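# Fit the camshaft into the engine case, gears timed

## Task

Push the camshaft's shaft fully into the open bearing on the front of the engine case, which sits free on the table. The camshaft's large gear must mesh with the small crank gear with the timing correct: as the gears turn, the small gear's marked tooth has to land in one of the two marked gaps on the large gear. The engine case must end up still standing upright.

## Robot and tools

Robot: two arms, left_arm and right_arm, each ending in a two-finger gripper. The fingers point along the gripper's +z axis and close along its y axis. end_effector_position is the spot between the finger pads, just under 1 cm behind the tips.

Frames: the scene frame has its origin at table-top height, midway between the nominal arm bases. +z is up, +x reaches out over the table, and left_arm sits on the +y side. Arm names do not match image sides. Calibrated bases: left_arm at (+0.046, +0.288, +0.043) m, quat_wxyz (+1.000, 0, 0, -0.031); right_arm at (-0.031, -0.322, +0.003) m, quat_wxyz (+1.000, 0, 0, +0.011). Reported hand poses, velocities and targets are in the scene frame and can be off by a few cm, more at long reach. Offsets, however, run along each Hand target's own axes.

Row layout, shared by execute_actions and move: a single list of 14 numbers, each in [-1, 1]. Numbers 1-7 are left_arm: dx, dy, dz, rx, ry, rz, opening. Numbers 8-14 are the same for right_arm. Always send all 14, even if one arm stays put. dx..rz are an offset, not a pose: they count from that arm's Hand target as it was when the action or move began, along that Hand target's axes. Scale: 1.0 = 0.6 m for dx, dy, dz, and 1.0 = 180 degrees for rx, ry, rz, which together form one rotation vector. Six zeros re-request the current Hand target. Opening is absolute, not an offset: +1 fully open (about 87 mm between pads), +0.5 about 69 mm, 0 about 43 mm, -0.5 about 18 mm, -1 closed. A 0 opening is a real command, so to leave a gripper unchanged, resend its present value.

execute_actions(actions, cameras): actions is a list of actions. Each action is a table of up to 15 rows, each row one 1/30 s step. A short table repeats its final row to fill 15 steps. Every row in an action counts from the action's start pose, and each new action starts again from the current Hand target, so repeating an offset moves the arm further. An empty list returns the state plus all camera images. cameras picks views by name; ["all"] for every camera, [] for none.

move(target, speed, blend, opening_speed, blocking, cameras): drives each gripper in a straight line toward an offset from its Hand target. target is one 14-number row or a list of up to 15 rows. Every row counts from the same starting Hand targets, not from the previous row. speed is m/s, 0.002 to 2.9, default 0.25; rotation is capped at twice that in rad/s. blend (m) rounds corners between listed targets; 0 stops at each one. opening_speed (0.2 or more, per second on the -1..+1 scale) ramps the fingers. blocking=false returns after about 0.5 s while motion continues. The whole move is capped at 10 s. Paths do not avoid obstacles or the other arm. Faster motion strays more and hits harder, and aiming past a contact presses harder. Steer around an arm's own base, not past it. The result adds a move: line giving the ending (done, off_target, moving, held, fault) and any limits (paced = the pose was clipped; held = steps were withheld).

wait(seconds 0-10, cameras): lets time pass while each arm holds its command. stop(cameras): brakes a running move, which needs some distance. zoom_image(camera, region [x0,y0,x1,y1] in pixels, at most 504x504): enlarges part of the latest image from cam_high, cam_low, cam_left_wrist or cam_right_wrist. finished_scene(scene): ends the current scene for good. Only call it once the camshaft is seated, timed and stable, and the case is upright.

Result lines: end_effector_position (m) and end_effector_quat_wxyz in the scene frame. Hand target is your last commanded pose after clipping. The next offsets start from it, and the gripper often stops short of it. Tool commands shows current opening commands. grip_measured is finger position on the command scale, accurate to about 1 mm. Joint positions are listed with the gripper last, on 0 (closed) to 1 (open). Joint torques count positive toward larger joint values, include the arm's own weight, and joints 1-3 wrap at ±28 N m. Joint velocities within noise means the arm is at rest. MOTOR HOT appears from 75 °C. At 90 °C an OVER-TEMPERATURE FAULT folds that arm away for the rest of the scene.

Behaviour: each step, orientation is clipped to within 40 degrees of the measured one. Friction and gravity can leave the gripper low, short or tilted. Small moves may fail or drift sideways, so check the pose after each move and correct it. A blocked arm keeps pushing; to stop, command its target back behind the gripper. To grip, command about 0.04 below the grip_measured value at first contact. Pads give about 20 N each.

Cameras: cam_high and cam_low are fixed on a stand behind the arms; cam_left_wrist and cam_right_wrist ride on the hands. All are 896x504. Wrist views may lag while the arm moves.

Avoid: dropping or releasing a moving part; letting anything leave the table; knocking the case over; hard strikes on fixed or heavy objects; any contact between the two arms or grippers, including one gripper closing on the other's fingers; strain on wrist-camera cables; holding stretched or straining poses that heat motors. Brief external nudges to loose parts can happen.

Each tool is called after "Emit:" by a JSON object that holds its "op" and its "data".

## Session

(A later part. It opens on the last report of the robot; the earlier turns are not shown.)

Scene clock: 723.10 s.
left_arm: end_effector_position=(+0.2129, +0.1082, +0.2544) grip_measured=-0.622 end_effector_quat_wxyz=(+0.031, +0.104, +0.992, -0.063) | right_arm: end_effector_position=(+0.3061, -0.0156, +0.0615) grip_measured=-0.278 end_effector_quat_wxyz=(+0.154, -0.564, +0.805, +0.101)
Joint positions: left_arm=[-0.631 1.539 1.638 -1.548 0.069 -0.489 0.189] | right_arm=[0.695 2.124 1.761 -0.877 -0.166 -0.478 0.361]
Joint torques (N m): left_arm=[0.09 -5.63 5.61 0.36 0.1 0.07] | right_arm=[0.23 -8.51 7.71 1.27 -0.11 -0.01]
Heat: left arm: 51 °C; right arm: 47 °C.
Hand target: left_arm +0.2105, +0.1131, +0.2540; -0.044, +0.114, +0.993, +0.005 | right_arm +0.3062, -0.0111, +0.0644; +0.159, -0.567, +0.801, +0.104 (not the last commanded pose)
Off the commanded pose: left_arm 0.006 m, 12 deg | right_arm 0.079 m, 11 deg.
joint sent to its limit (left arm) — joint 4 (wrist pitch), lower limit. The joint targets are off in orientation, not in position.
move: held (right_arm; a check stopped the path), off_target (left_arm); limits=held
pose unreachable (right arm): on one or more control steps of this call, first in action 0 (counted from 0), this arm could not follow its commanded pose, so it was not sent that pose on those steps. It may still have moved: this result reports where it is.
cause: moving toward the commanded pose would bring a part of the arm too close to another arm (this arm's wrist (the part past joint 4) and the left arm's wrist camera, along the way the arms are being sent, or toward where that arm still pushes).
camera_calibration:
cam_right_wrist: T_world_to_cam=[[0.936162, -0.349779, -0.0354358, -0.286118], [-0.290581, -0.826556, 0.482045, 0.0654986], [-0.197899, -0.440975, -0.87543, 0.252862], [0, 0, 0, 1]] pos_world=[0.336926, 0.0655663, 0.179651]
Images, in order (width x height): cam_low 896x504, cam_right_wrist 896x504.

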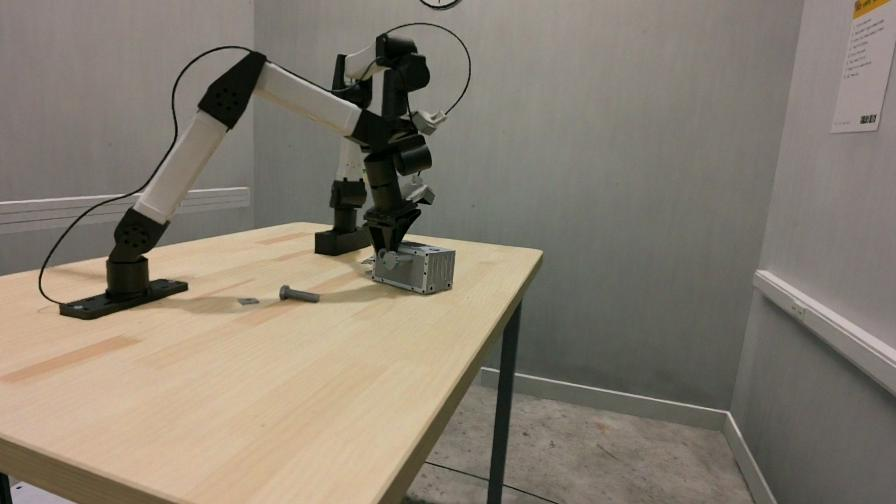

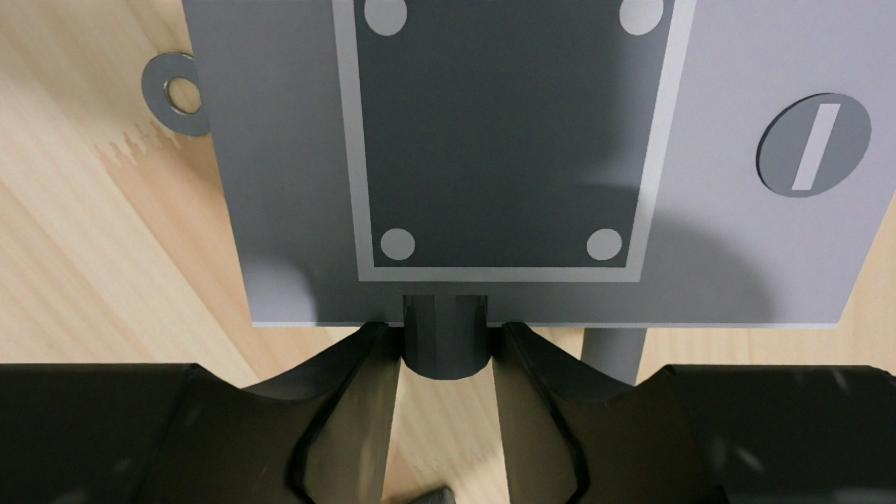

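Emit:
{"op": "move", "data": {"target": [[-0.047,0.16,-0.0125,0,0,0,-0.75,0,0,0,0,0,0,-0.5],[-0.047,0.16,-0.0125,0,0,0,-0.75,-0.112,0.048,0.008,0.0414,0.0015,0.103,-0.5]], "speed": 0.08, "cameras": ["cam_right_wrist","cam_low"]}}

Scene clock: 748.37 s.
left_arm: end_effector_position=(+0.2613, +0.1947, +0.2532) grip_measured=-0.622 end_effector_quat_wxyz=(+0.056, +0.106, +0.992, -0.035) | right_arm: end_effector_position=(+0.2848, +0.0198, +0.0685) grip_measured=-0.278 end_effector_quat_wxyz=(+0.110, -0.421, +0.900, +0.042)
Joint positions: left_arm=[-0.291 1.517 1.621 -1.548 0.04 -0.143 0.189] | right_arm=[0.811 2.298 2.086 -1.123 0.007 -0.044 0.361]
Joint torques (N m): left_arm=[0.31 -6.08 7.08 0.35 -0.08 0.05] | right_arm=[1.96 -9.32 12.25 2.08 -0.02 0.22]
Heat: left arm: 50 °C; right arm: 46 °C.
Hand target: left_arm +0.2602, +0.2001, +0.2591; -0.044, +0.114, +0.993, +0.005 | right_arm +0.3004, +0.0590, +0.0847; +0.175, -0.420, +0.888, +0.075
Off the commanded pose: left_arm 0.008 m, 12 deg | right_arm 0.045 m, 9 deg.
joint sent to its limit (left arm) — joint 4 (wrist pitch), lower limit. The joint targets are off in orientation, not in position.
move: off_target (left_arm, right_arm)
camera_calibration:
cam_right_wrist: T_world_to_cam=[[0.757526, -0.652193, -0.0282592, -0.197147], [-0.511733, -0.620145, 0.594601, 0.136507], [-0.405319, -0.435964, -0.803524, 0.324342], [0, 0, 0, 1]] pos_world=[0.350661, 0.0974778, 0.173878]
Images, in order (width x height): cam_low 896x504, cam_right_wrist 896x504.

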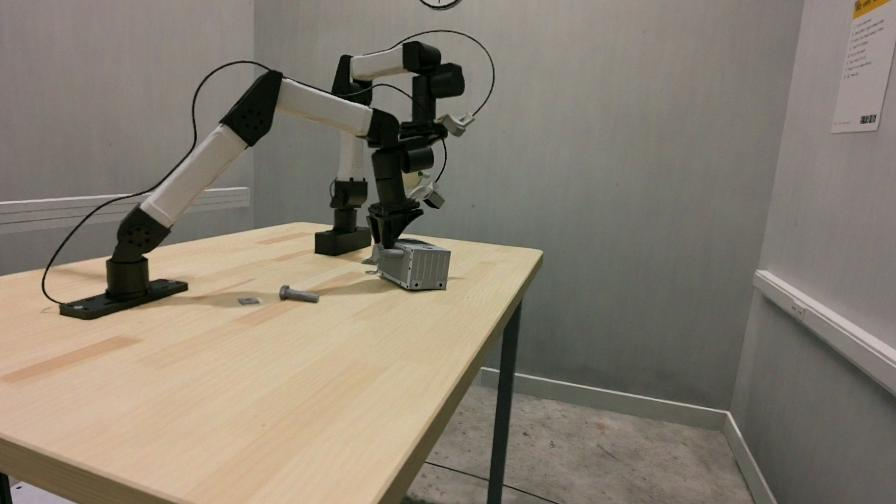

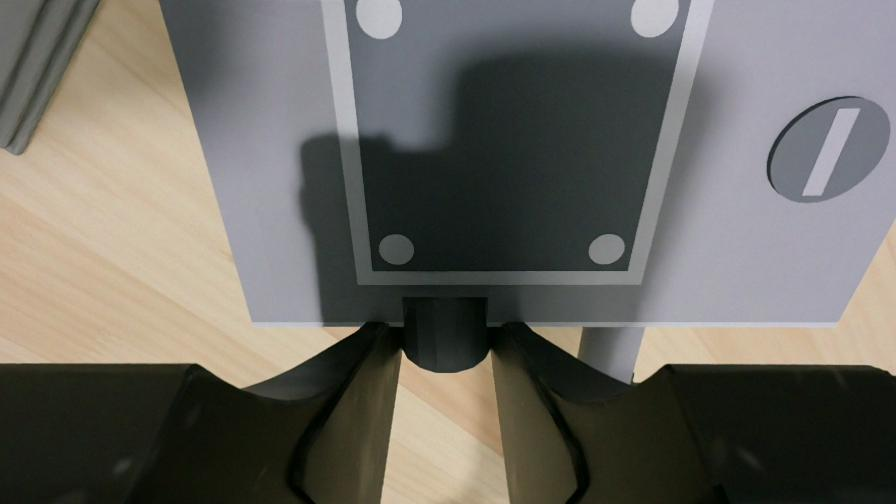

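Emit:
{"op": "move", "data": {"target": [0,0,0,0,0,0,-0.75,0.0775,-0.0178,0.0193,0,0,0,-0.5], "speed": 0.04, "cameras": ["cam_right_wrist","cam_low"]}}

Emit:
{"op": "zoom_image", "data": {"camera": "cam_low", "region": [340, 180, 480, 310]}}

Scene clock: 766.77 s.
left_arm: end_effector_position=(+0.2613, +0.1947, +0.2532) grip_measured=-0.622 end_effector_quat_wxyz=(+0.056, +0.106, +0.992, -0.035) | right_arm: end_effector_position=(+0.2788, +0.0126, +0.0586) grip_measured=-0.279 end_effector_quat_wxyz=(+0.156, -0.418, +0.893, +0.060)
Joint positions: left_arm=[-0.291 1.517 1.621 -1.548 0.04 -0.143 0.189] | right_arm=[0.811 2.143 1.782 -0.875 0.01 -0.044 0.36]
Joint torques (N m): left_arm=[0.44 -6.15 7.08 0.39 -0.01 0.04] | right_arm=[-0.18 -8.77 5.29 1.97 -0.09 -0.05]
Heat: left arm: 51 °C; right arm: 50 °C.
Hand target: left_arm +0.2602, +0.2001, +0.2591; -0.044, +0.114, +0.993, +0.005 | right_arm +0.2842, +0.0221, +0.0568; +0.175, -0.420, +0.887, +0.075
Off the commanded pose: left_arm 0.008 m, 12 deg | right_arm 0.011 m, 3 deg.
joint sent to its limit (left arm) — joint 4 (wrist pitch), lower limit. The joint targets are off in orientation, not in position.
move: off_target (left_arm, right_arm)
camera_calibration:
cam_right_wrist: T_world_to_cam=[[0.759101, -0.650562, -0.0231056, -0.198333], [-0.549829, -0.659755, 0.512261, 0.15076], [-0.348502, -0.376154, -0.858519, 0.297493], [0, 0, 0, 1]] pos_world=[0.337124, 0.0823393, 0.173592]
Images, in order (width x height): cam_low 896x504, cam_right_wrist 896x504.

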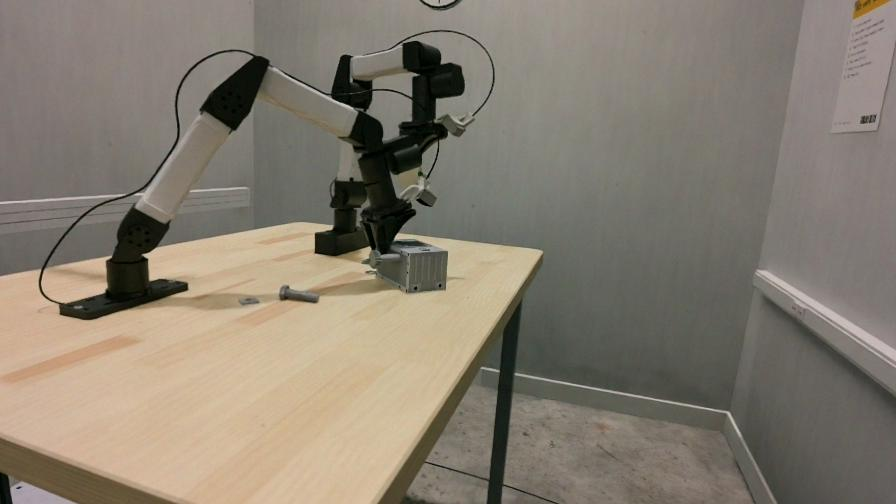

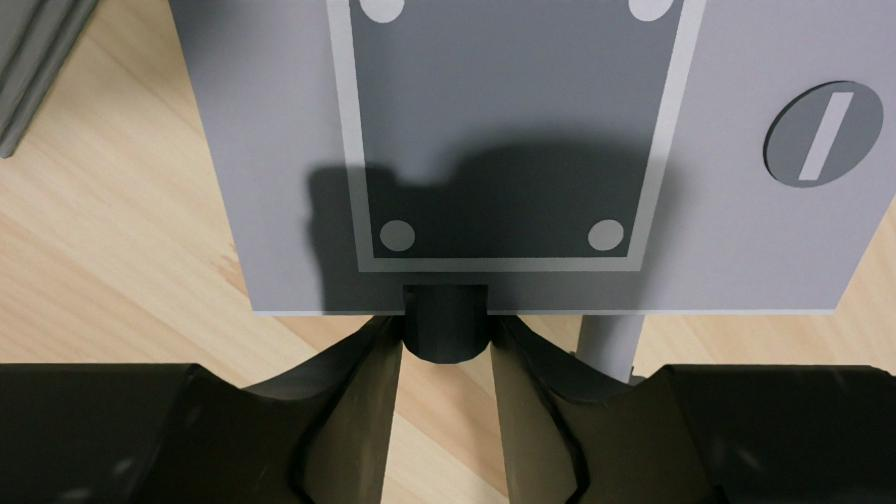

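Scaled by 3.600 from the camera's 896x504 image, which has a finer 1280x720 frame.

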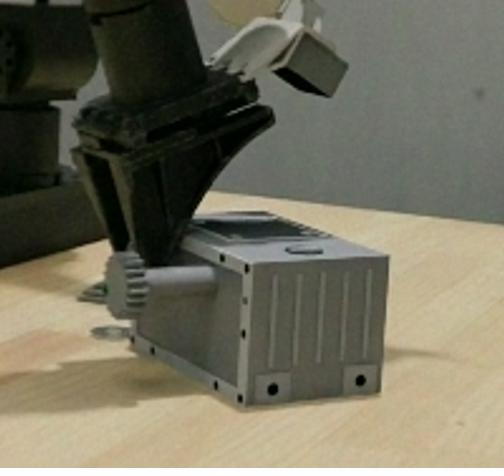

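Emit:
{"op": "move", "data": {"target": [[0,0,0,0,0,0,-0.75,0,0,0,0,0,0,-0.15],[0,0,0,0,0,0,-0.75,0,0,-0.2,0,0,0,-0.15],[0,0,0,0,0,0,-0.75,0.3735,-0.0733,-0.3167,0.0175,-0.2276,0.0259,-0.15]], "opening_speed": 0.5, "speed": [0.1,0.1,0.2], "blend": [0,0.02,0], "cameras": ["cam_right_wrist","cam_low"]}}

Scene clock: 804.07 s.
left_arm: end_effector_position=(+0.2613, +0.1947, +0.2532) grip_measured=-0.622 end_effector_quat_wxyz=(+0.056, +0.106, +0.992, -0.035) | right_arm: end_effector_position=(+0.1403, -0.2214, +0.1522) grip_measured=-0.150 end_effector_quat_wxyz=(+0.488, -0.323, +0.788, +0.194)
Joint positions: left_arm=[-0.291 1.517 1.621 -1.548 0.04 -0.143 0.189] | right_arm=[0.051 0.385 0.523 -0.718 -0.61 -0.369 0.425]
Joint torques (N m): left_arm=[0.39 -6.09 7.16 0.39 -0.04 0.11] | right_arm=[-0.69 2.54 7.01 2.02 -0.3 -0.11]
Motor temperatures (°C): left_arm=[22 51 37 25 22 22 25] | right_arm=[23 38 45 41 23 24 24]
Heat: left arm: 51 °C; right arm: 45 °C.
Hand target: left_arm +0.2602, +0.2001, +0.2591; -0.044, +0.114, +0.993, +0.005 | right_arm +0.1395, -0.2202, +0.1497; +0.483, -0.326, +0.788, +0.200
Off the commanded pose: left_arm 0.008 m, 12 deg | right_arm 0.003 m, 1 deg.
joint sent to its limit (left arm) — joint 4 (wrist pitch), lower limit. The joint targets are off in orientation, not in position.
move: off_target (left_arm)
camera_calibration:
cam_right_wrist: T_world_to_cam=[[0.716082, -0.697353, -0.0304255, -0.246568], [-0.683772, -0.692042, -0.231373, -0.00294818], [0.140293, 0.186486, -0.972389, 0.314873], [0, 0, 0, 1]] pos_world=[0.130372, -0.232704, 0.297995]
Images, in order (width x height): cam_low 896x504, cam_right_wrist 896x504.

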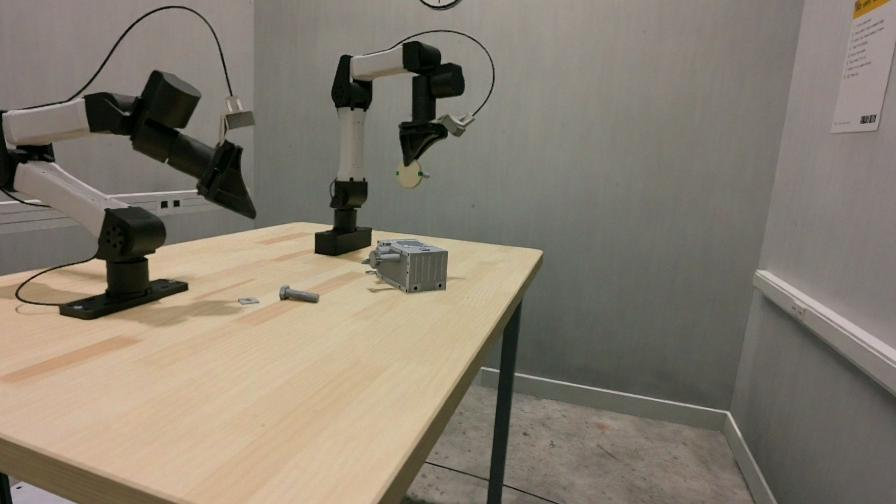

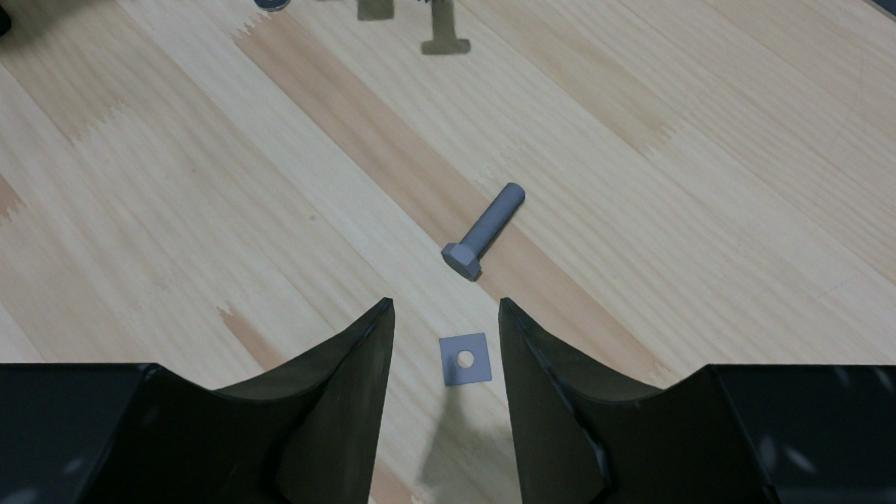

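Emit:
{"op": "move", "data": {"target": [[0.0377,-0.2662,0.035,0,0,0.07,-0.75,0,0,0,0,-0.139,0,-0.15],[-0.0193,-0.4897,0.1472,-0.0128,-0.0005,0.1457,-0.75,0,0,0,0,-0.139,0,-0.15],[-0.0288,-0.4897,0.255,-0.0128,-0.0005,0.1457,-0.75,0,0,0,0,-0.139,0,-0.15]], "speed": 0.2, "blend": [0.03,0.02,0], "cameras": ["cam_left_wrist","cam_right_wrist"]}}

Scene clock: 848.17 s.
left_arm: end_effector_position=(+0.1979, -0.0880, +0.1068) grip_measured=-0.622 end_effector_quat_wxyz=(-0.040, +0.331, +0.943, +0.013) | right_arm: end_effector_position=(+0.1391, -0.2221, +0.1471) grip_measured=-0.150 end_effector_quat_wxyz=(+0.618, -0.280, +0.680, +0.278)
Joint positions: left_arm=[-1.064 2.365 2.165 -1.445 0.039 -0.449 0.189] | right_arm=[-0.468 0.018 0.19 -0.433 -1.249 -0.217 0.425]
Joint torques (N m): left_arm=[0.1 -11.1 5.63 0.09 0.12 0.03] | right_arm=[0.36 2.02 6.56 2.16 -0.13 0.11]
Motor temperatures (°C): left_arm=[22 51 37 25 22 22 26] | right_arm=[23 30 43 42 23 24 24]
Heat: left arm: 51 °C; right arm: 43 °C.
Hand target: left_arm +0.1972, -0.0869, +0.1050; -0.041, +0.337, +0.941, +0.015 | right_arm +0.1395, -0.2202, +0.1497; +0.642, -0.275, +0.665, +0.266
Off the commanded pose: left_arm 0.002 m, 1 deg | right_arm 0.003 m, 4 deg.
joint sent to its limit (right arm) — joint 2 (shoulder), lower limit. The joint targets are off in orientation, not in position.
move: off_target (right_arm)
camera_calibration:
cam_left_wrist: T_world_to_cam=[[-0.618075, -0.786113, 0.0030534, 0.0473707], [-0.456029, 0.361708, 0.813145, 0.0579308], [-0.640329, 0.501192, -0.582053, 0.372237], [0, 0, 0, 1]] pos_world=[0.29405, -0.170277, 0.169411]
cam_right_wrist: T_world_to_cam=[[0.749645, -0.659295, -0.0579837, -0.23847], [-0.563319, -0.58961, -0.578819, 0.0517178], [0.347425, 0.466572, -0.813392, 0.320271], [0, 0, 0, 1]] pos_world=[0.0966313, -0.276158, 0.276614]
Images, in order (width x height): cam_left_wrist 896x504, cam_right_wrist 896x504.

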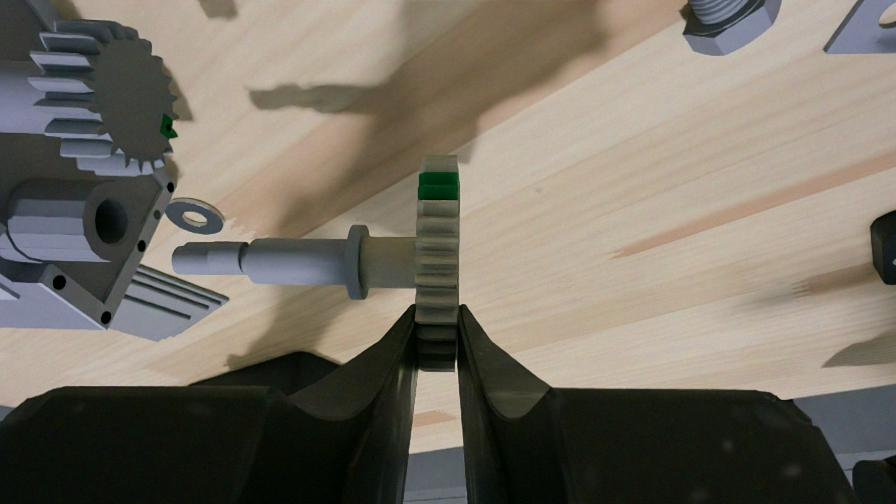

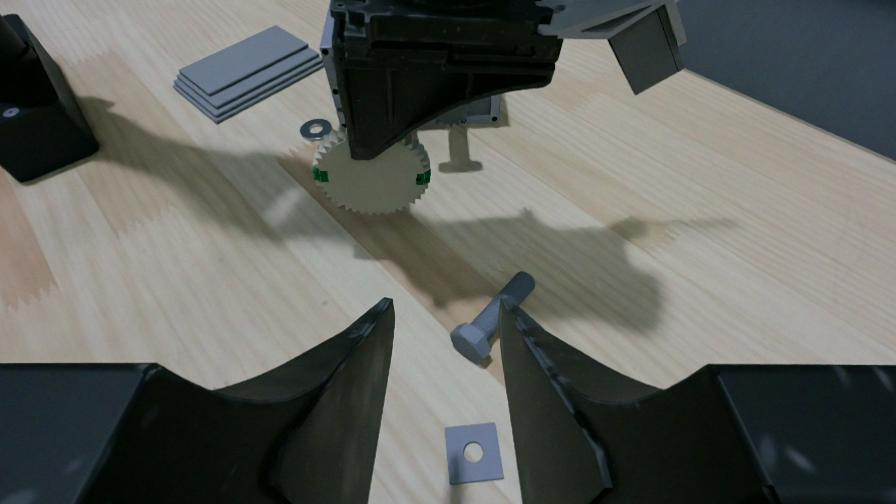

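Emit:
{"op": "move", "data": {"target": [-0.002,0,0.0224,0,0,0,-0.75,0,0,0,0,0,0,-0.15], "speed": 0.08, "cameras": ["cam_left_wrist","cam_right_wrist"]}}

Emit:
{"op": "zoom_image", "data": {"camera": "cam_left_wrist", "region": [0, 0, 470, 330]}}

Emit:
{"op": "zoom_image", "data": {"camera": "cam_right_wrist", "region": [290, 40, 530, 220]}}

Scene clock: 866.00 s.
left_arm: end_effector_position=(+0.1981, -0.0886, +0.0937) grip_measured=-0.622 end_effector_quat_wxyz=(-0.039, +0.331, +0.943, +0.012) | right_arm: end_effector_position=(+0.1391, -0.2221, +0.1472) grip_measured=-0.150 end_effector_quat_wxyz=(+0.618, -0.280, +0.680, +0.278)
Joint positions: left_arm=[-1.064 2.365 2.113 -1.391 0.039 -0.449 0.189] | right_arm=[-0.468 0.018 0.19 -0.433 -1.249 -0.217 0.425]
Joint torques (N m): left_arm=[-0.17 -10.96 5.59 0.18 0.12 0.06] | right_arm=[0.38 2.02 6.56 2.16 -0.13 0.1]
Motor temperatures (°C): left_arm=[22 61 36 25 22 22 26] | right_arm=[23 29 44 42 23 24 23]
Heat: left arm: 61 °C; right arm: 44 °C.
Hand target: left_arm +0.1972, -0.0868, +0.0914; -0.041, +0.337, +0.941, +0.015 | right_arm +0.1395, -0.2202, +0.1497; +0.642, -0.275, +0.664, +0.266
Off the commanded pose: left_arm 0.003 m, 1 deg | right_arm 0.003 m, 4 deg.
joint sent to its limit (right arm) — joint 2 (shoulder), lower limit. The joint targets are off in orientation, not in position.
move: off_target (right_arm)
camera_calibration:
cam_left_wrist: T_world_to_cam=[[-0.618084, -0.786102, 0.0038741, 0.0470148], [-0.456716, 0.363102, 0.812138, 0.0692956], [-0.63983, 0.5002, -0.583453, 0.365011], [0, 0, 0, 1]] pos_world=[0.294253, -0.170782, 0.156507]
cam_right_wrist: T_world_to_cam=[[0.74967, -0.659299, -0.0576217, -0.238574], [-0.563097, -0.589682, -0.578962, 0.0517164], [0.34773, 0.466477, -0.813316, 0.320194], [0, 0, 0, 1]] pos_world=[0.0966316, -0.276158, 0.276614]
Images, in order (width x height): cam_left_wrist 896x504, cam_right_wrist 896x504.

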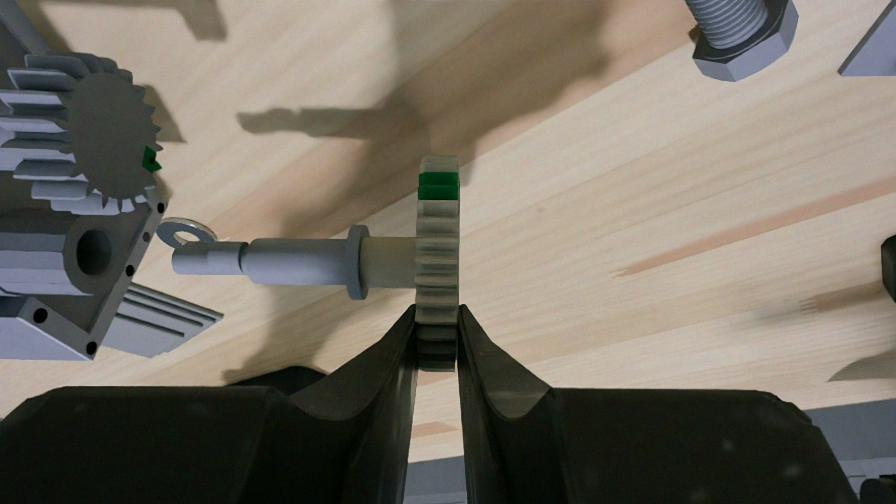

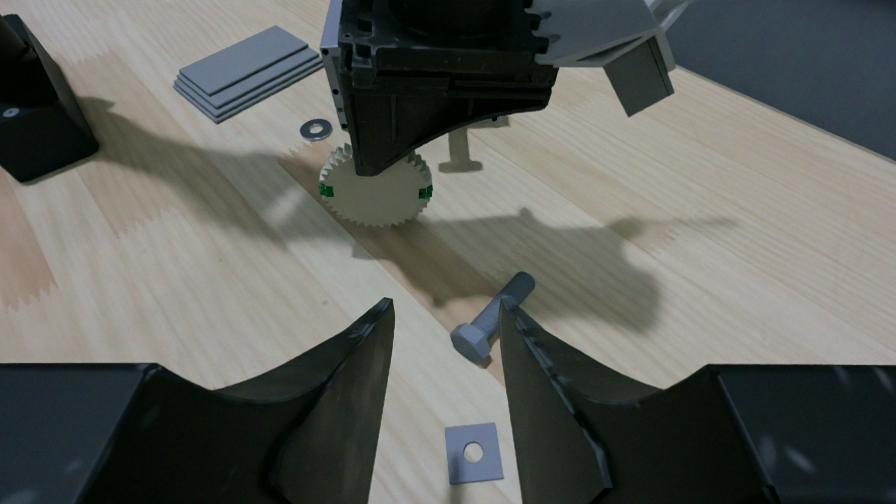

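Scaled by 1.072 from the camera's 896x504 image, which has a finer 1280x720 frame.

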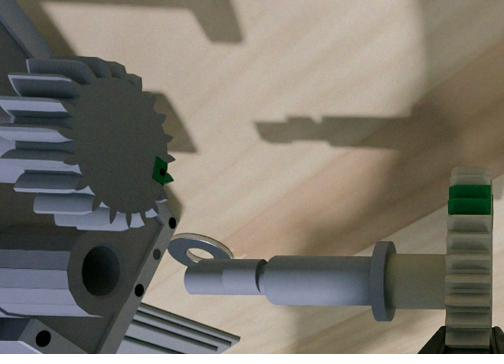

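Scaled by 2.100 from the camera's 896x504 image, which has a finer 1280x720 frame.

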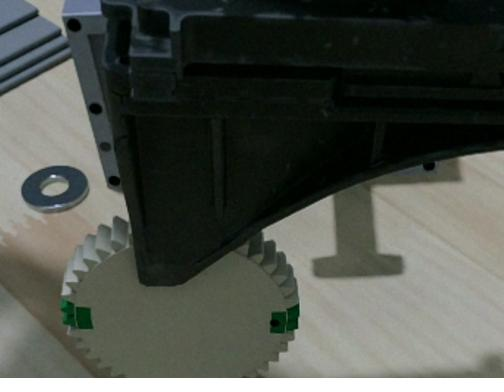

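Emit:
{"op": "move", "data": {"target": [-0.0023,0.0218,0.0065,0,0.025,0,-0.75,0,0,0,0,0,0,-0.15], "speed": 0.06, "cameras": ["cam_left_wrist","cam_right_wrist"]}}

Emit:
{"op": "zoom_image", "data": {"camera": "cam_left_wrist", "region": [0, 30, 300, 330]}}

Emit:
{"op": "zoom_image", "data": {"camera": "cam_right_wrist", "region": [310, 90, 470, 220]}}

Scene clock: 930.00 s.
left_arm: end_effector_position=(+0.2079, -0.0793, +0.0859) grip_measured=-0.622 end_effector_quat_wxyz=(-0.065, +0.333, +0.940, +0.027) | right_arm: end_effector_position=(+0.1391, -0.2221, +0.1472) grip_measured=-0.150 end_effector_quat_wxyz=(+0.618, -0.280, +0.680, +0.278)
Joint positions: left_arm=[-1.031 2.422 2.168 -1.448 0.048 -0.409 0.189] | right_arm=[-0.468 0.018 0.19 -0.433 -1.249 -0.217 0.425]
Joint torques (N m): left_arm=[0.61 -9.96 8.47 -0.31 0.34 0.02] | right_arm=[0.38 2.02 6.56 2.16 -0.13 0.1]
Motor temperatures (°C): left_arm=[22 72 35 24 22 22 26] | right_arm=[23 27 44 42 23 24 23]
Heat: left arm: 72 °C; right arm: 44 °C.
Hand target: left_arm +0.2064, -0.0773, +0.0874; -0.078, +0.336, +0.938, +0.028 | right_arm +0.1395, -0.2202, +0.1497; +0.642, -0.275, +0.664, +0.266
Off the commanded pose: left_arm 0.003 m, 2 deg | right_arm 0.003 m, 4 deg.
joint sent to its limit (right arm) — joint 2 (shoulder), lower limit. The joint targets are off in orientation, not in position.
move: off_target (right_arm)
camera_calibration:
cam_left_wrist: T_world_to_cam=[[-0.623205, -0.782012, -0.00849315, 0.0629175], [-0.423157, 0.328052, 0.844583, 0.0641289], [-0.657688, 0.529942, -0.535358, 0.36403], [0, 0, 0, 1]] pos_world=[0.305765, -0.16475, 0.141258]
cam_right_wrist: T_world_to_cam=[[0.74967, -0.659299, -0.0576217, -0.238574], [-0.563097, -0.589682, -0.578962, 0.0517164], [0.34773, 0.466477, -0.813316, 0.320194], [0, 0, 0, 1]] pos_world=[0.0966316, -0.276158, 0.276614]
Images, in order (width x height): cam_left_wrist 896x504, cam_right_wrist 896x504.

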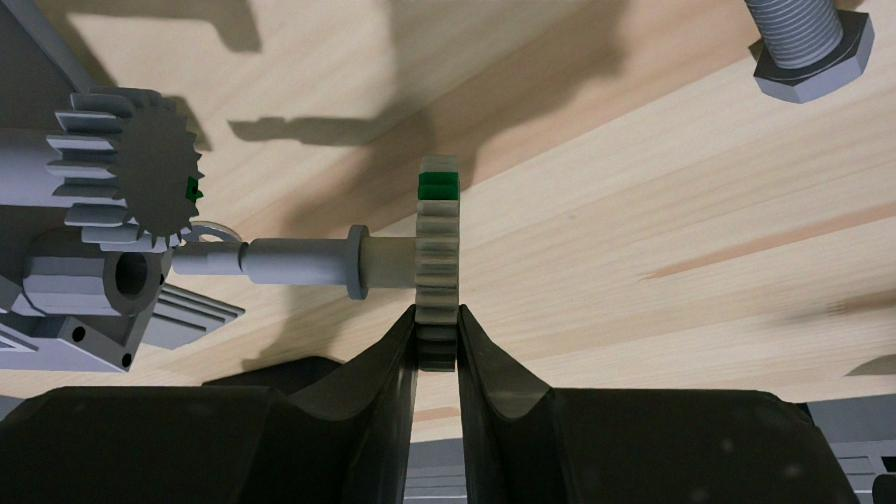

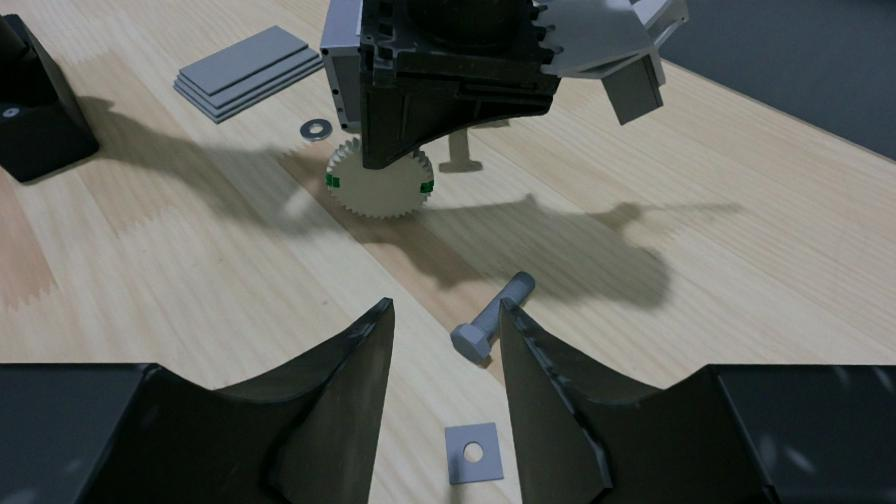

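Scaled by 1.680 from the camera's 896x504 image, which has a finer 1280x720 frame.

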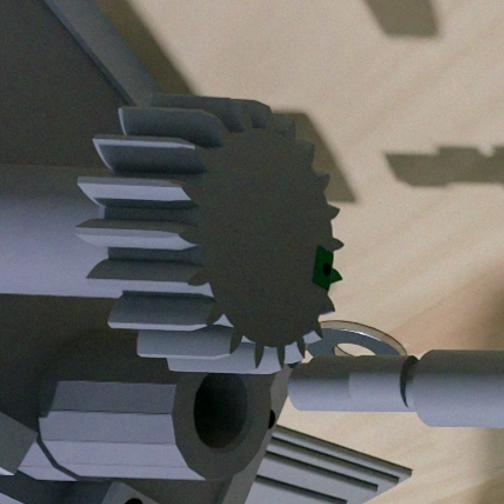

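Scaled by 3.150 from the camera's 896x504 image, which has a finer 1280x720 frame.

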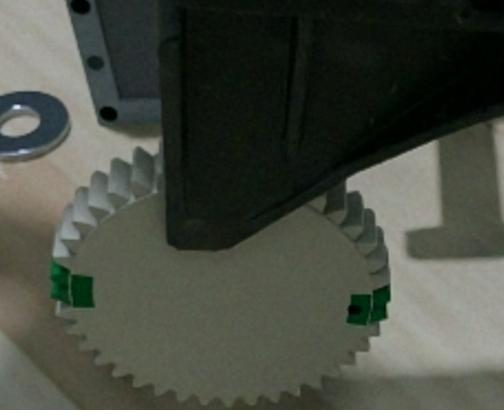

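Emit:
{"op": "move", "data": {"target": [[0.0013,0,-0.0082,0,0,0,-0.75,0,0,0,0,0,0,-0.15],[0.0013,0.033,-0.0082,0,0,0,-0.75,0,0,0,0,0,0,-0.15]], "speed": 0.06, "cameras": ["cam_left_wrist","cam_right_wrist"]}}

Scene clock: 945.47 s.
left_arm: end_effector_position=(+0.2164, -0.0669, +0.0847) grip_measured=-0.622 end_effector_quat_wxyz=(-0.082, +0.332, +0.939, +0.029) | right_arm: end_effector_position=(+0.1391, -0.2221, +0.1472) grip_measured=-0.150 end_effector_quat_wxyz=(+0.618, -0.280, +0.680, +0.278)
Joint positions: left_arm=[-0.994 2.422 2.153 -1.463 0.064 -0.373 0.189] | right_arm=[-0.468 0.018 0.19 -0.433 -1.249 -0.217 0.425]
Joint torques (N m): left_arm=[0.83 -13.08 5.2 -0.14 0.11 0.13] | right_arm=[0.38 2.02 6.54 2.16 -0.13 0.1]
Motor temperatures (°C): left_arm=[22 68 35 24 22 22 26] | right_arm=[23 27 43 42 23 24 23]
Heat: left arm: 68 °C; right arm: 43 °C.
Hand target: left_arm +0.2190, -0.0621, +0.0925; -0.078, +0.336, +0.938, +0.028 | right_arm +0.1395, -0.2202, +0.1497; +0.642, -0.275, +0.664, +0.266
Off the commanded pose: left_arm 0.009 m, 1 deg | right_arm 0.003 m, 4 deg.
joint sent to its limit (right arm) — joint 2 (shoulder), lower limit. The joint targets are off in orientation, not in position.
move: off_target (right_arm)
camera_calibration:
cam_left_wrist: T_world_to_cam=[[-0.620564, -0.784155, -0.000266092, 0.0764113], [-0.39745, 0.314241, 0.862141, 0.0566387], [-0.675969, 0.53512, -0.506669, 0.364309], [0, 0, 0, 1]] pos_world=[0.316191, -0.152829, 0.135774]
cam_right_wrist: T_world_to_cam=[[0.74967, -0.659299, -0.0576217, -0.238574], [-0.563097, -0.589682, -0.578962, 0.0517164], [0.34773, 0.466477, -0.813316, 0.320194], [0, 0, 0, 1]] pos_world=[0.0966316, -0.276158, 0.276614]
Images, in order (width x height): cam_left_wrist 896x504, cam_right_wrist 896x504.

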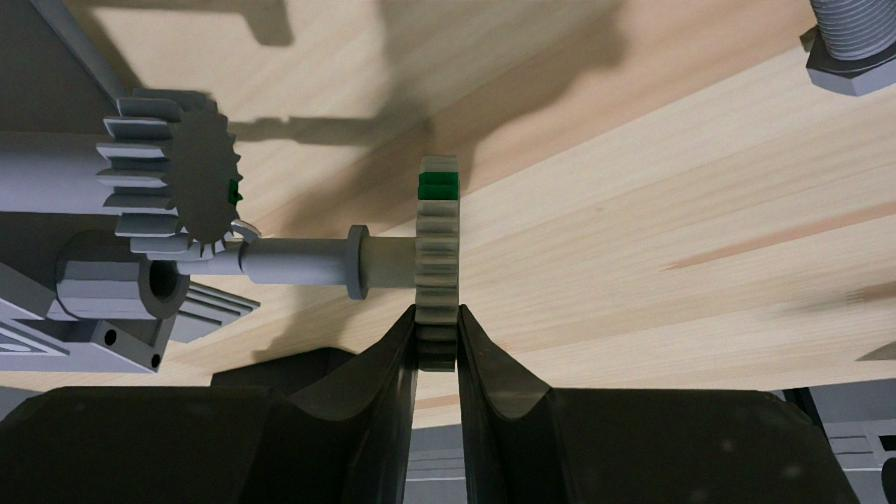

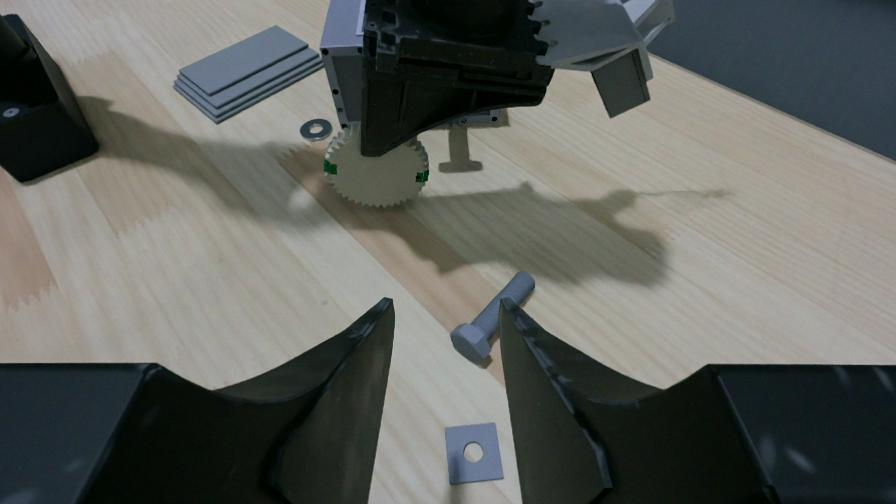

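Emit:
{"op": "zoom_image", "data": {"camera": "cam_left_wrist", "region": [40, 180, 300, 340]}}

Scaled by 1.938 from the camera's 896x504 image, which has a finer 1280x720 frame.

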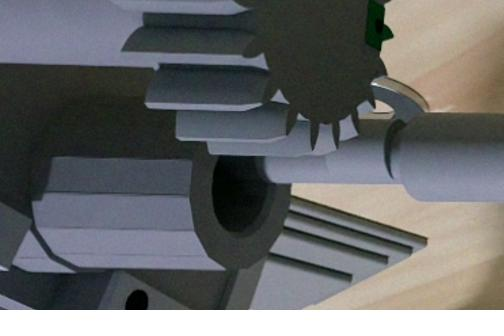

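Emit:
{"op": "move", "data": {"target": [[0,-0.013,0,0,0,0,-0.75,0,0,0,0,0,0,-0.15],[0.0023,-0.013,-0.0135,0,0,0,-0.75,0,0,0,0,0,0,-0.15]], "speed": 0.06, "cameras": ["cam_left_wrist"]}}

Emit:
{"op": "zoom_image", "data": {"camera": "cam_left_wrist", "region": [40, 180, 300, 340]}}

Scene clock: 966.17 s.
left_arm: end_effector_position=(+0.2166, -0.0683, +0.0904) grip_measured=-0.622 end_effector_quat_wxyz=(-0.080, +0.332, +0.939, +0.027) | right_arm: end_effector_position=(+0.1391, -0.2221, +0.1472) grip_measured=-0.150 end_effector_quat_wxyz=(+0.618, -0.280, +0.680, +0.278)
Joint positions: left_arm=[-0.996 2.422 2.177 -1.482 0.064 -0.373 0.189] | right_arm=[-0.468 0.018 0.19 -0.433 -1.249 -0.217 0.425]
Joint torques (N m): left_arm=[-0.44 -11.93 8.28 -0.34 0.07 -0.09] | right_arm=[0.38 2.02 6.56 2.16 -0.13 0.1]
Motor temperatures (°C): left_arm=[22 71 35 24 22 22 26] | right_arm=[23 27 43 42 23 24 23]
Heat: left arm: 71 °C; right arm: 43 °C.
Hand target: left_arm +0.2141, -0.0681, +0.1006; -0.078, +0.336, +0.938, +0.028 | right_arm +0.1395, -0.2202, +0.1497; +0.642, -0.275, +0.664, +0.266
Off the commanded pose: left_arm 0.011 m, 1 deg | right_arm 0.003 m, 4 deg.
joint sent to its limit (right arm) — joint 2 (shoulder), lower limit. The joint targets are off in orientation, not in position.
move: off_target (left_arm, right_arm)
camera_calibration:
cam_left_wrist: T_world_to_cam=[[-0.621473, -0.783434, 0.00164806, 0.0755977], [-0.399207, 0.318487, 0.859767, 0.0531453], [-0.674096, 0.533664, -0.510683, 0.367899], [0, 0, 0, 1]] pos_world=[0.316197, -0.154035, 0.142063]
Images, in order (width x height): cam_left_wrist 896x504.

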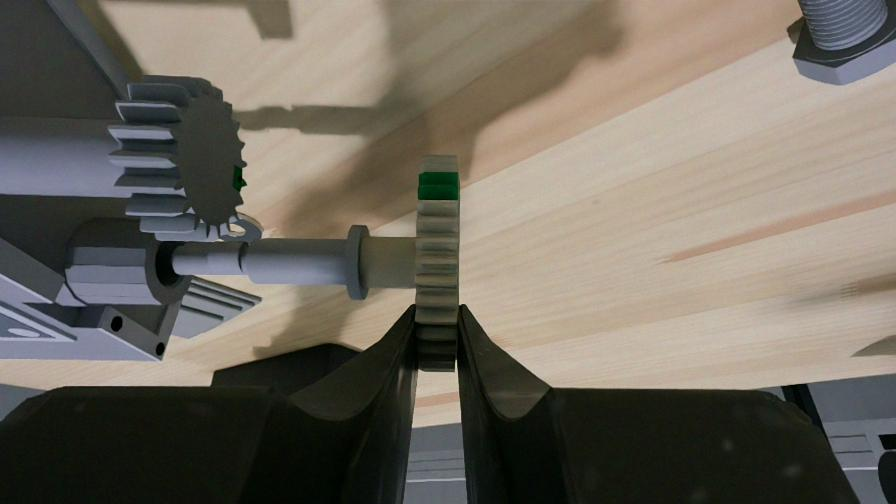

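Scaled by 1.938 from the camera's 896x504 image, which has a finer 1280x720 frame.

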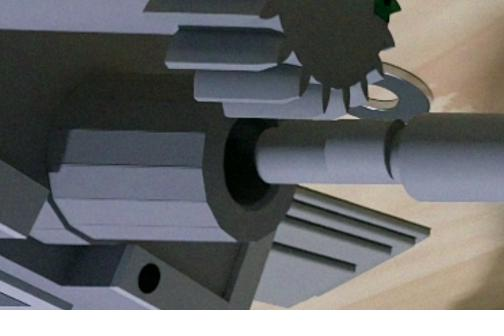

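Emit:
{"op": "move", "data": {"target": [[0.0008,0,-0.0045,0,0,0,-0.75,0,0,0,0,0,0,-0.15],[0.0008,0.035,-0.0045,0,0,0,-0.75,0,0,0,0,0,0,-0.15]], "speed": 0.05, "cameras": ["cam_left_wrist"]}}

Emit:
{"op": "zoom_image", "data": {"camera": "cam_left_wrist", "region": [40, 140, 340, 340]}}

Scene clock: 974.93 s.
left_arm: end_effector_position=(+0.2194, -0.0647, +0.0927) grip_measured=-0.622 end_effector_quat_wxyz=(-0.085, +0.334, +0.938, +0.017) | right_arm: end_effector_position=(+0.1391, -0.2221, +0.1472) grip_measured=-0.150 end_effector_quat_wxyz=(+0.618, -0.280, +0.680, +0.278)
Joint positions: left_arm=[-0.979 2.407 2.158 -1.475 0.083 -0.35 0.189] | right_arm=[-0.468 0.018 0.19 -0.433 -1.249 -0.217 0.425]
Joint torques (N m): left_arm=[1.95 -13.7 4.93 -0.29 -0.23 0.15] | right_arm=[0.39 2.02 6.56 2.16 -0.13 0.1]
Motor temperatures (°C): left_arm=[22 72 36 24 22 22 26] | right_arm=[23 26 43 42 23 24 23]
Heat: left arm: 72 °C; right arm: 43 °C.
Hand target: left_arm +0.2273, -0.0518, +0.1033; -0.078, +0.336, +0.938, +0.028 | right_arm +0.1395, -0.2202, +0.1497; +0.642, -0.275, +0.664, +0.266
Off the commanded pose: left_arm 0.018 m, 2 deg | right_arm 0.003 m, 4 deg.
joint sent to its limit (right arm) — joint 2 (shoulder), lower limit. The joint targets are off in orientation, not in position.
move: off_target (left_arm, right_arm)
camera_calibration:
cam_left_wrist: T_world_to_cam=[[-0.623191, -0.7817, 0.0240629, 0.0785234], [-0.383722, 0.332433, 0.861537, 0.0485276], [-0.681462, 0.527668, -0.507124, 0.369947], [0, 0, 0, 1]] pos_world=[0.319661, -0.14996, 0.143911]
Images, in order (width x height): cam_left_wrist 896x504.

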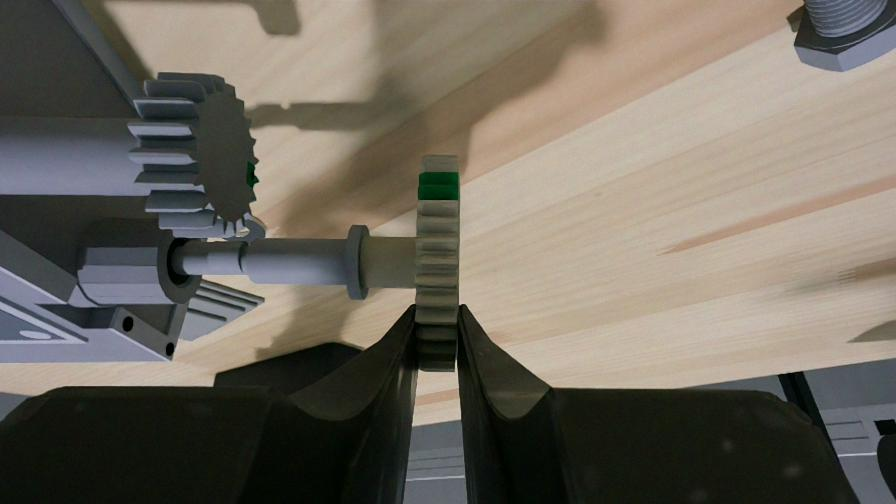

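Scaled by 1.680 from the camera's 896x504 image, which has a finer 1280x720 frame.

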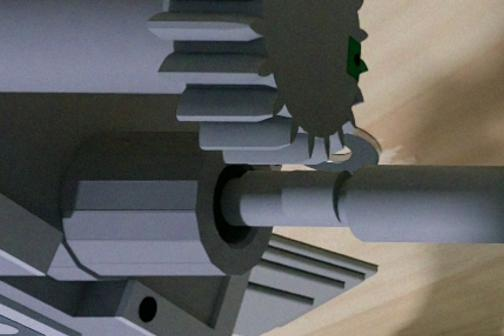

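Emit:
{"op": "move", "data": {"target": [0,-0.03,0,0,0,0,-0.75,0,0,0,0,0,0,-0.15], "speed": 0.05, "cameras": ["cam_left_wrist","cam_high","cam_low"]}}

Emit:
{"op": "zoom_image", "data": {"camera": "cam_left_wrist", "region": [40, 140, 340, 340]}}

Emit:
{"op": "zoom_image", "data": {"camera": "cam_low", "region": [320, 200, 460, 310]}}

Emit:
{"op": "zoom_image", "data": {"camera": "cam_high", "region": [420, 180, 540, 300]}}

Scene clock: 1007.03 s.
left_arm: end_effector_position=(+0.2168, -0.0672, +0.0968) grip_measured=-0.622 end_effector_quat_wxyz=(-0.082, +0.338, +0.937, +0.018) | right_arm: end_effector_position=(+0.1391, -0.2221, +0.1472) grip_measured=-0.150 end_effector_quat_wxyz=(+0.618, -0.280, +0.680, +0.278)
Joint positions: left_arm=[-0.989 2.407 2.176 -1.489 0.078 -0.354 0.189] | right_arm=[-0.468 0.018 0.19 -0.433 -1.249 -0.217 0.425]
Joint torques (N m): left_arm=[-0.54 -11.37 8.34 -0.36 -0.06 -0.28] | right_arm=[0.39 2.02 6.56 2.16 -0.13 0.1]
Motor temperatures (°C): left_arm=[22 77 35 24 22 22 26] | right_arm=[23 26 43 42 23 24 23]
Heat: left arm: 77 °C; right arm: 43 °C. Fold the left arm in close to its base, or ease its load, before you think long.
Hand target: left_arm +0.2159, -0.0657, +0.1033; -0.078, +0.336, +0.938, +0.028 | right_arm +0.1395, -0.2202, +0.1497; +0.642, -0.275, +0.664, +0.266
Off the commanded pose: left_arm 0.007 m, 1 deg | right_arm 0.003 m, 4 deg.
MOTOR HOT: joint 2 (shoulder) of the left arm reports 77 °C; the controller's stop level is 90 °C. To cool a motor, set the load down, stop pushing, or move to a pose that needs little force.
joint sent to its limit (right arm) — joint 2 (shoulder), lower limit. The joint targets are off in orientation, not in position.
move: off_target (right_arm)
camera_calibration:
cam_left_wrist: T_world_to_cam=[[-0.62991, -0.77639, 0.0208039, 0.0769733], [-0.386944, 0.336939, 0.858339, 0.0461029], [-0.673416, 0.532626, -0.51266, 0.370731], [0, 0, 0, 1]] pos_world=[0.315982, -0.153234, 0.148886]
Images, in order (width x height): cam_high 896x504, cam_low 896x504, cam_left_wrist 896x504.

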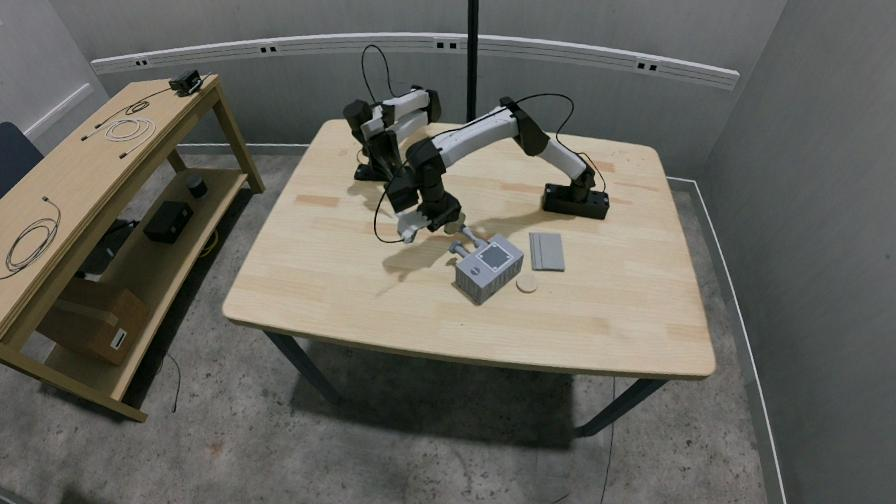

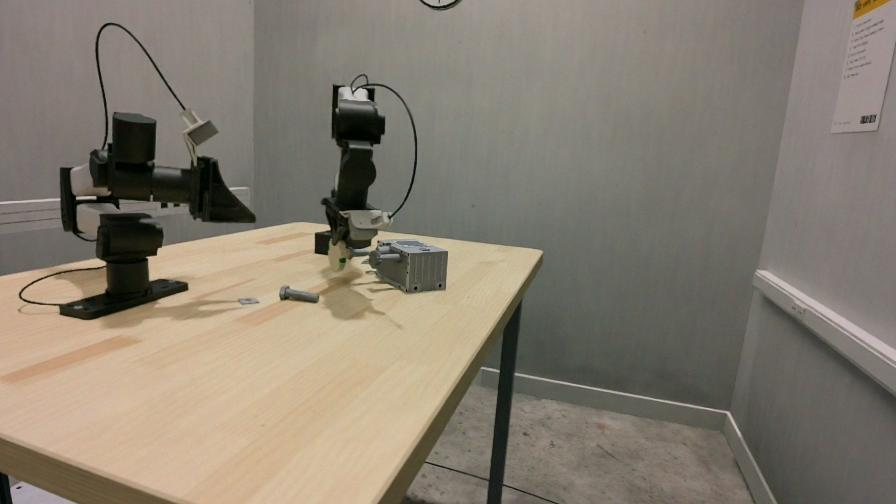

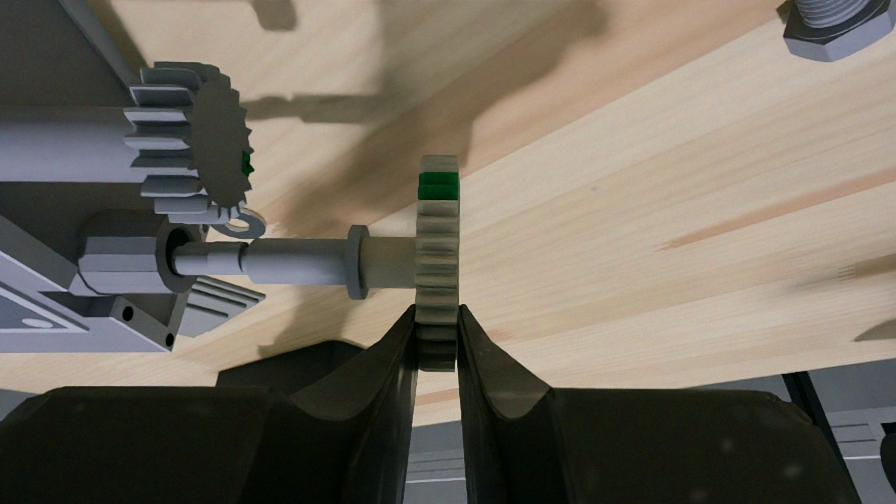

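Scaled by 1.680 from the camera's 896x504 image, which has a finer 1280x720 frame.

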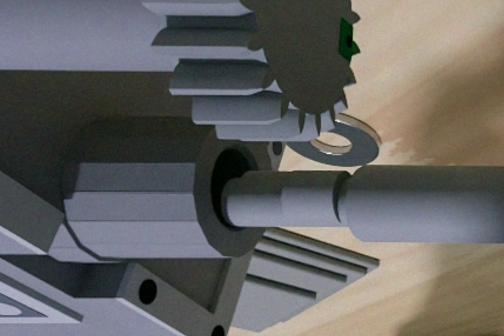

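Scaled by 3.600 from the camera's 896x504 image, which has a finer 1280x720 frame.

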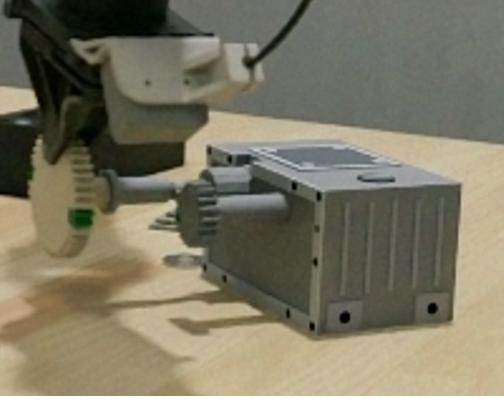

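Scaled by 4.200 from the camera's 896x504 image, which has a finer 1280x720 frame.

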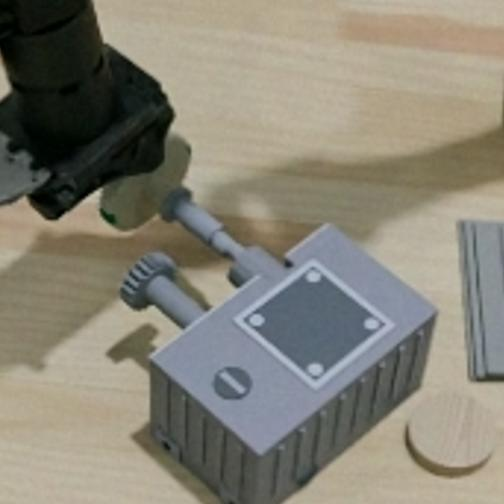

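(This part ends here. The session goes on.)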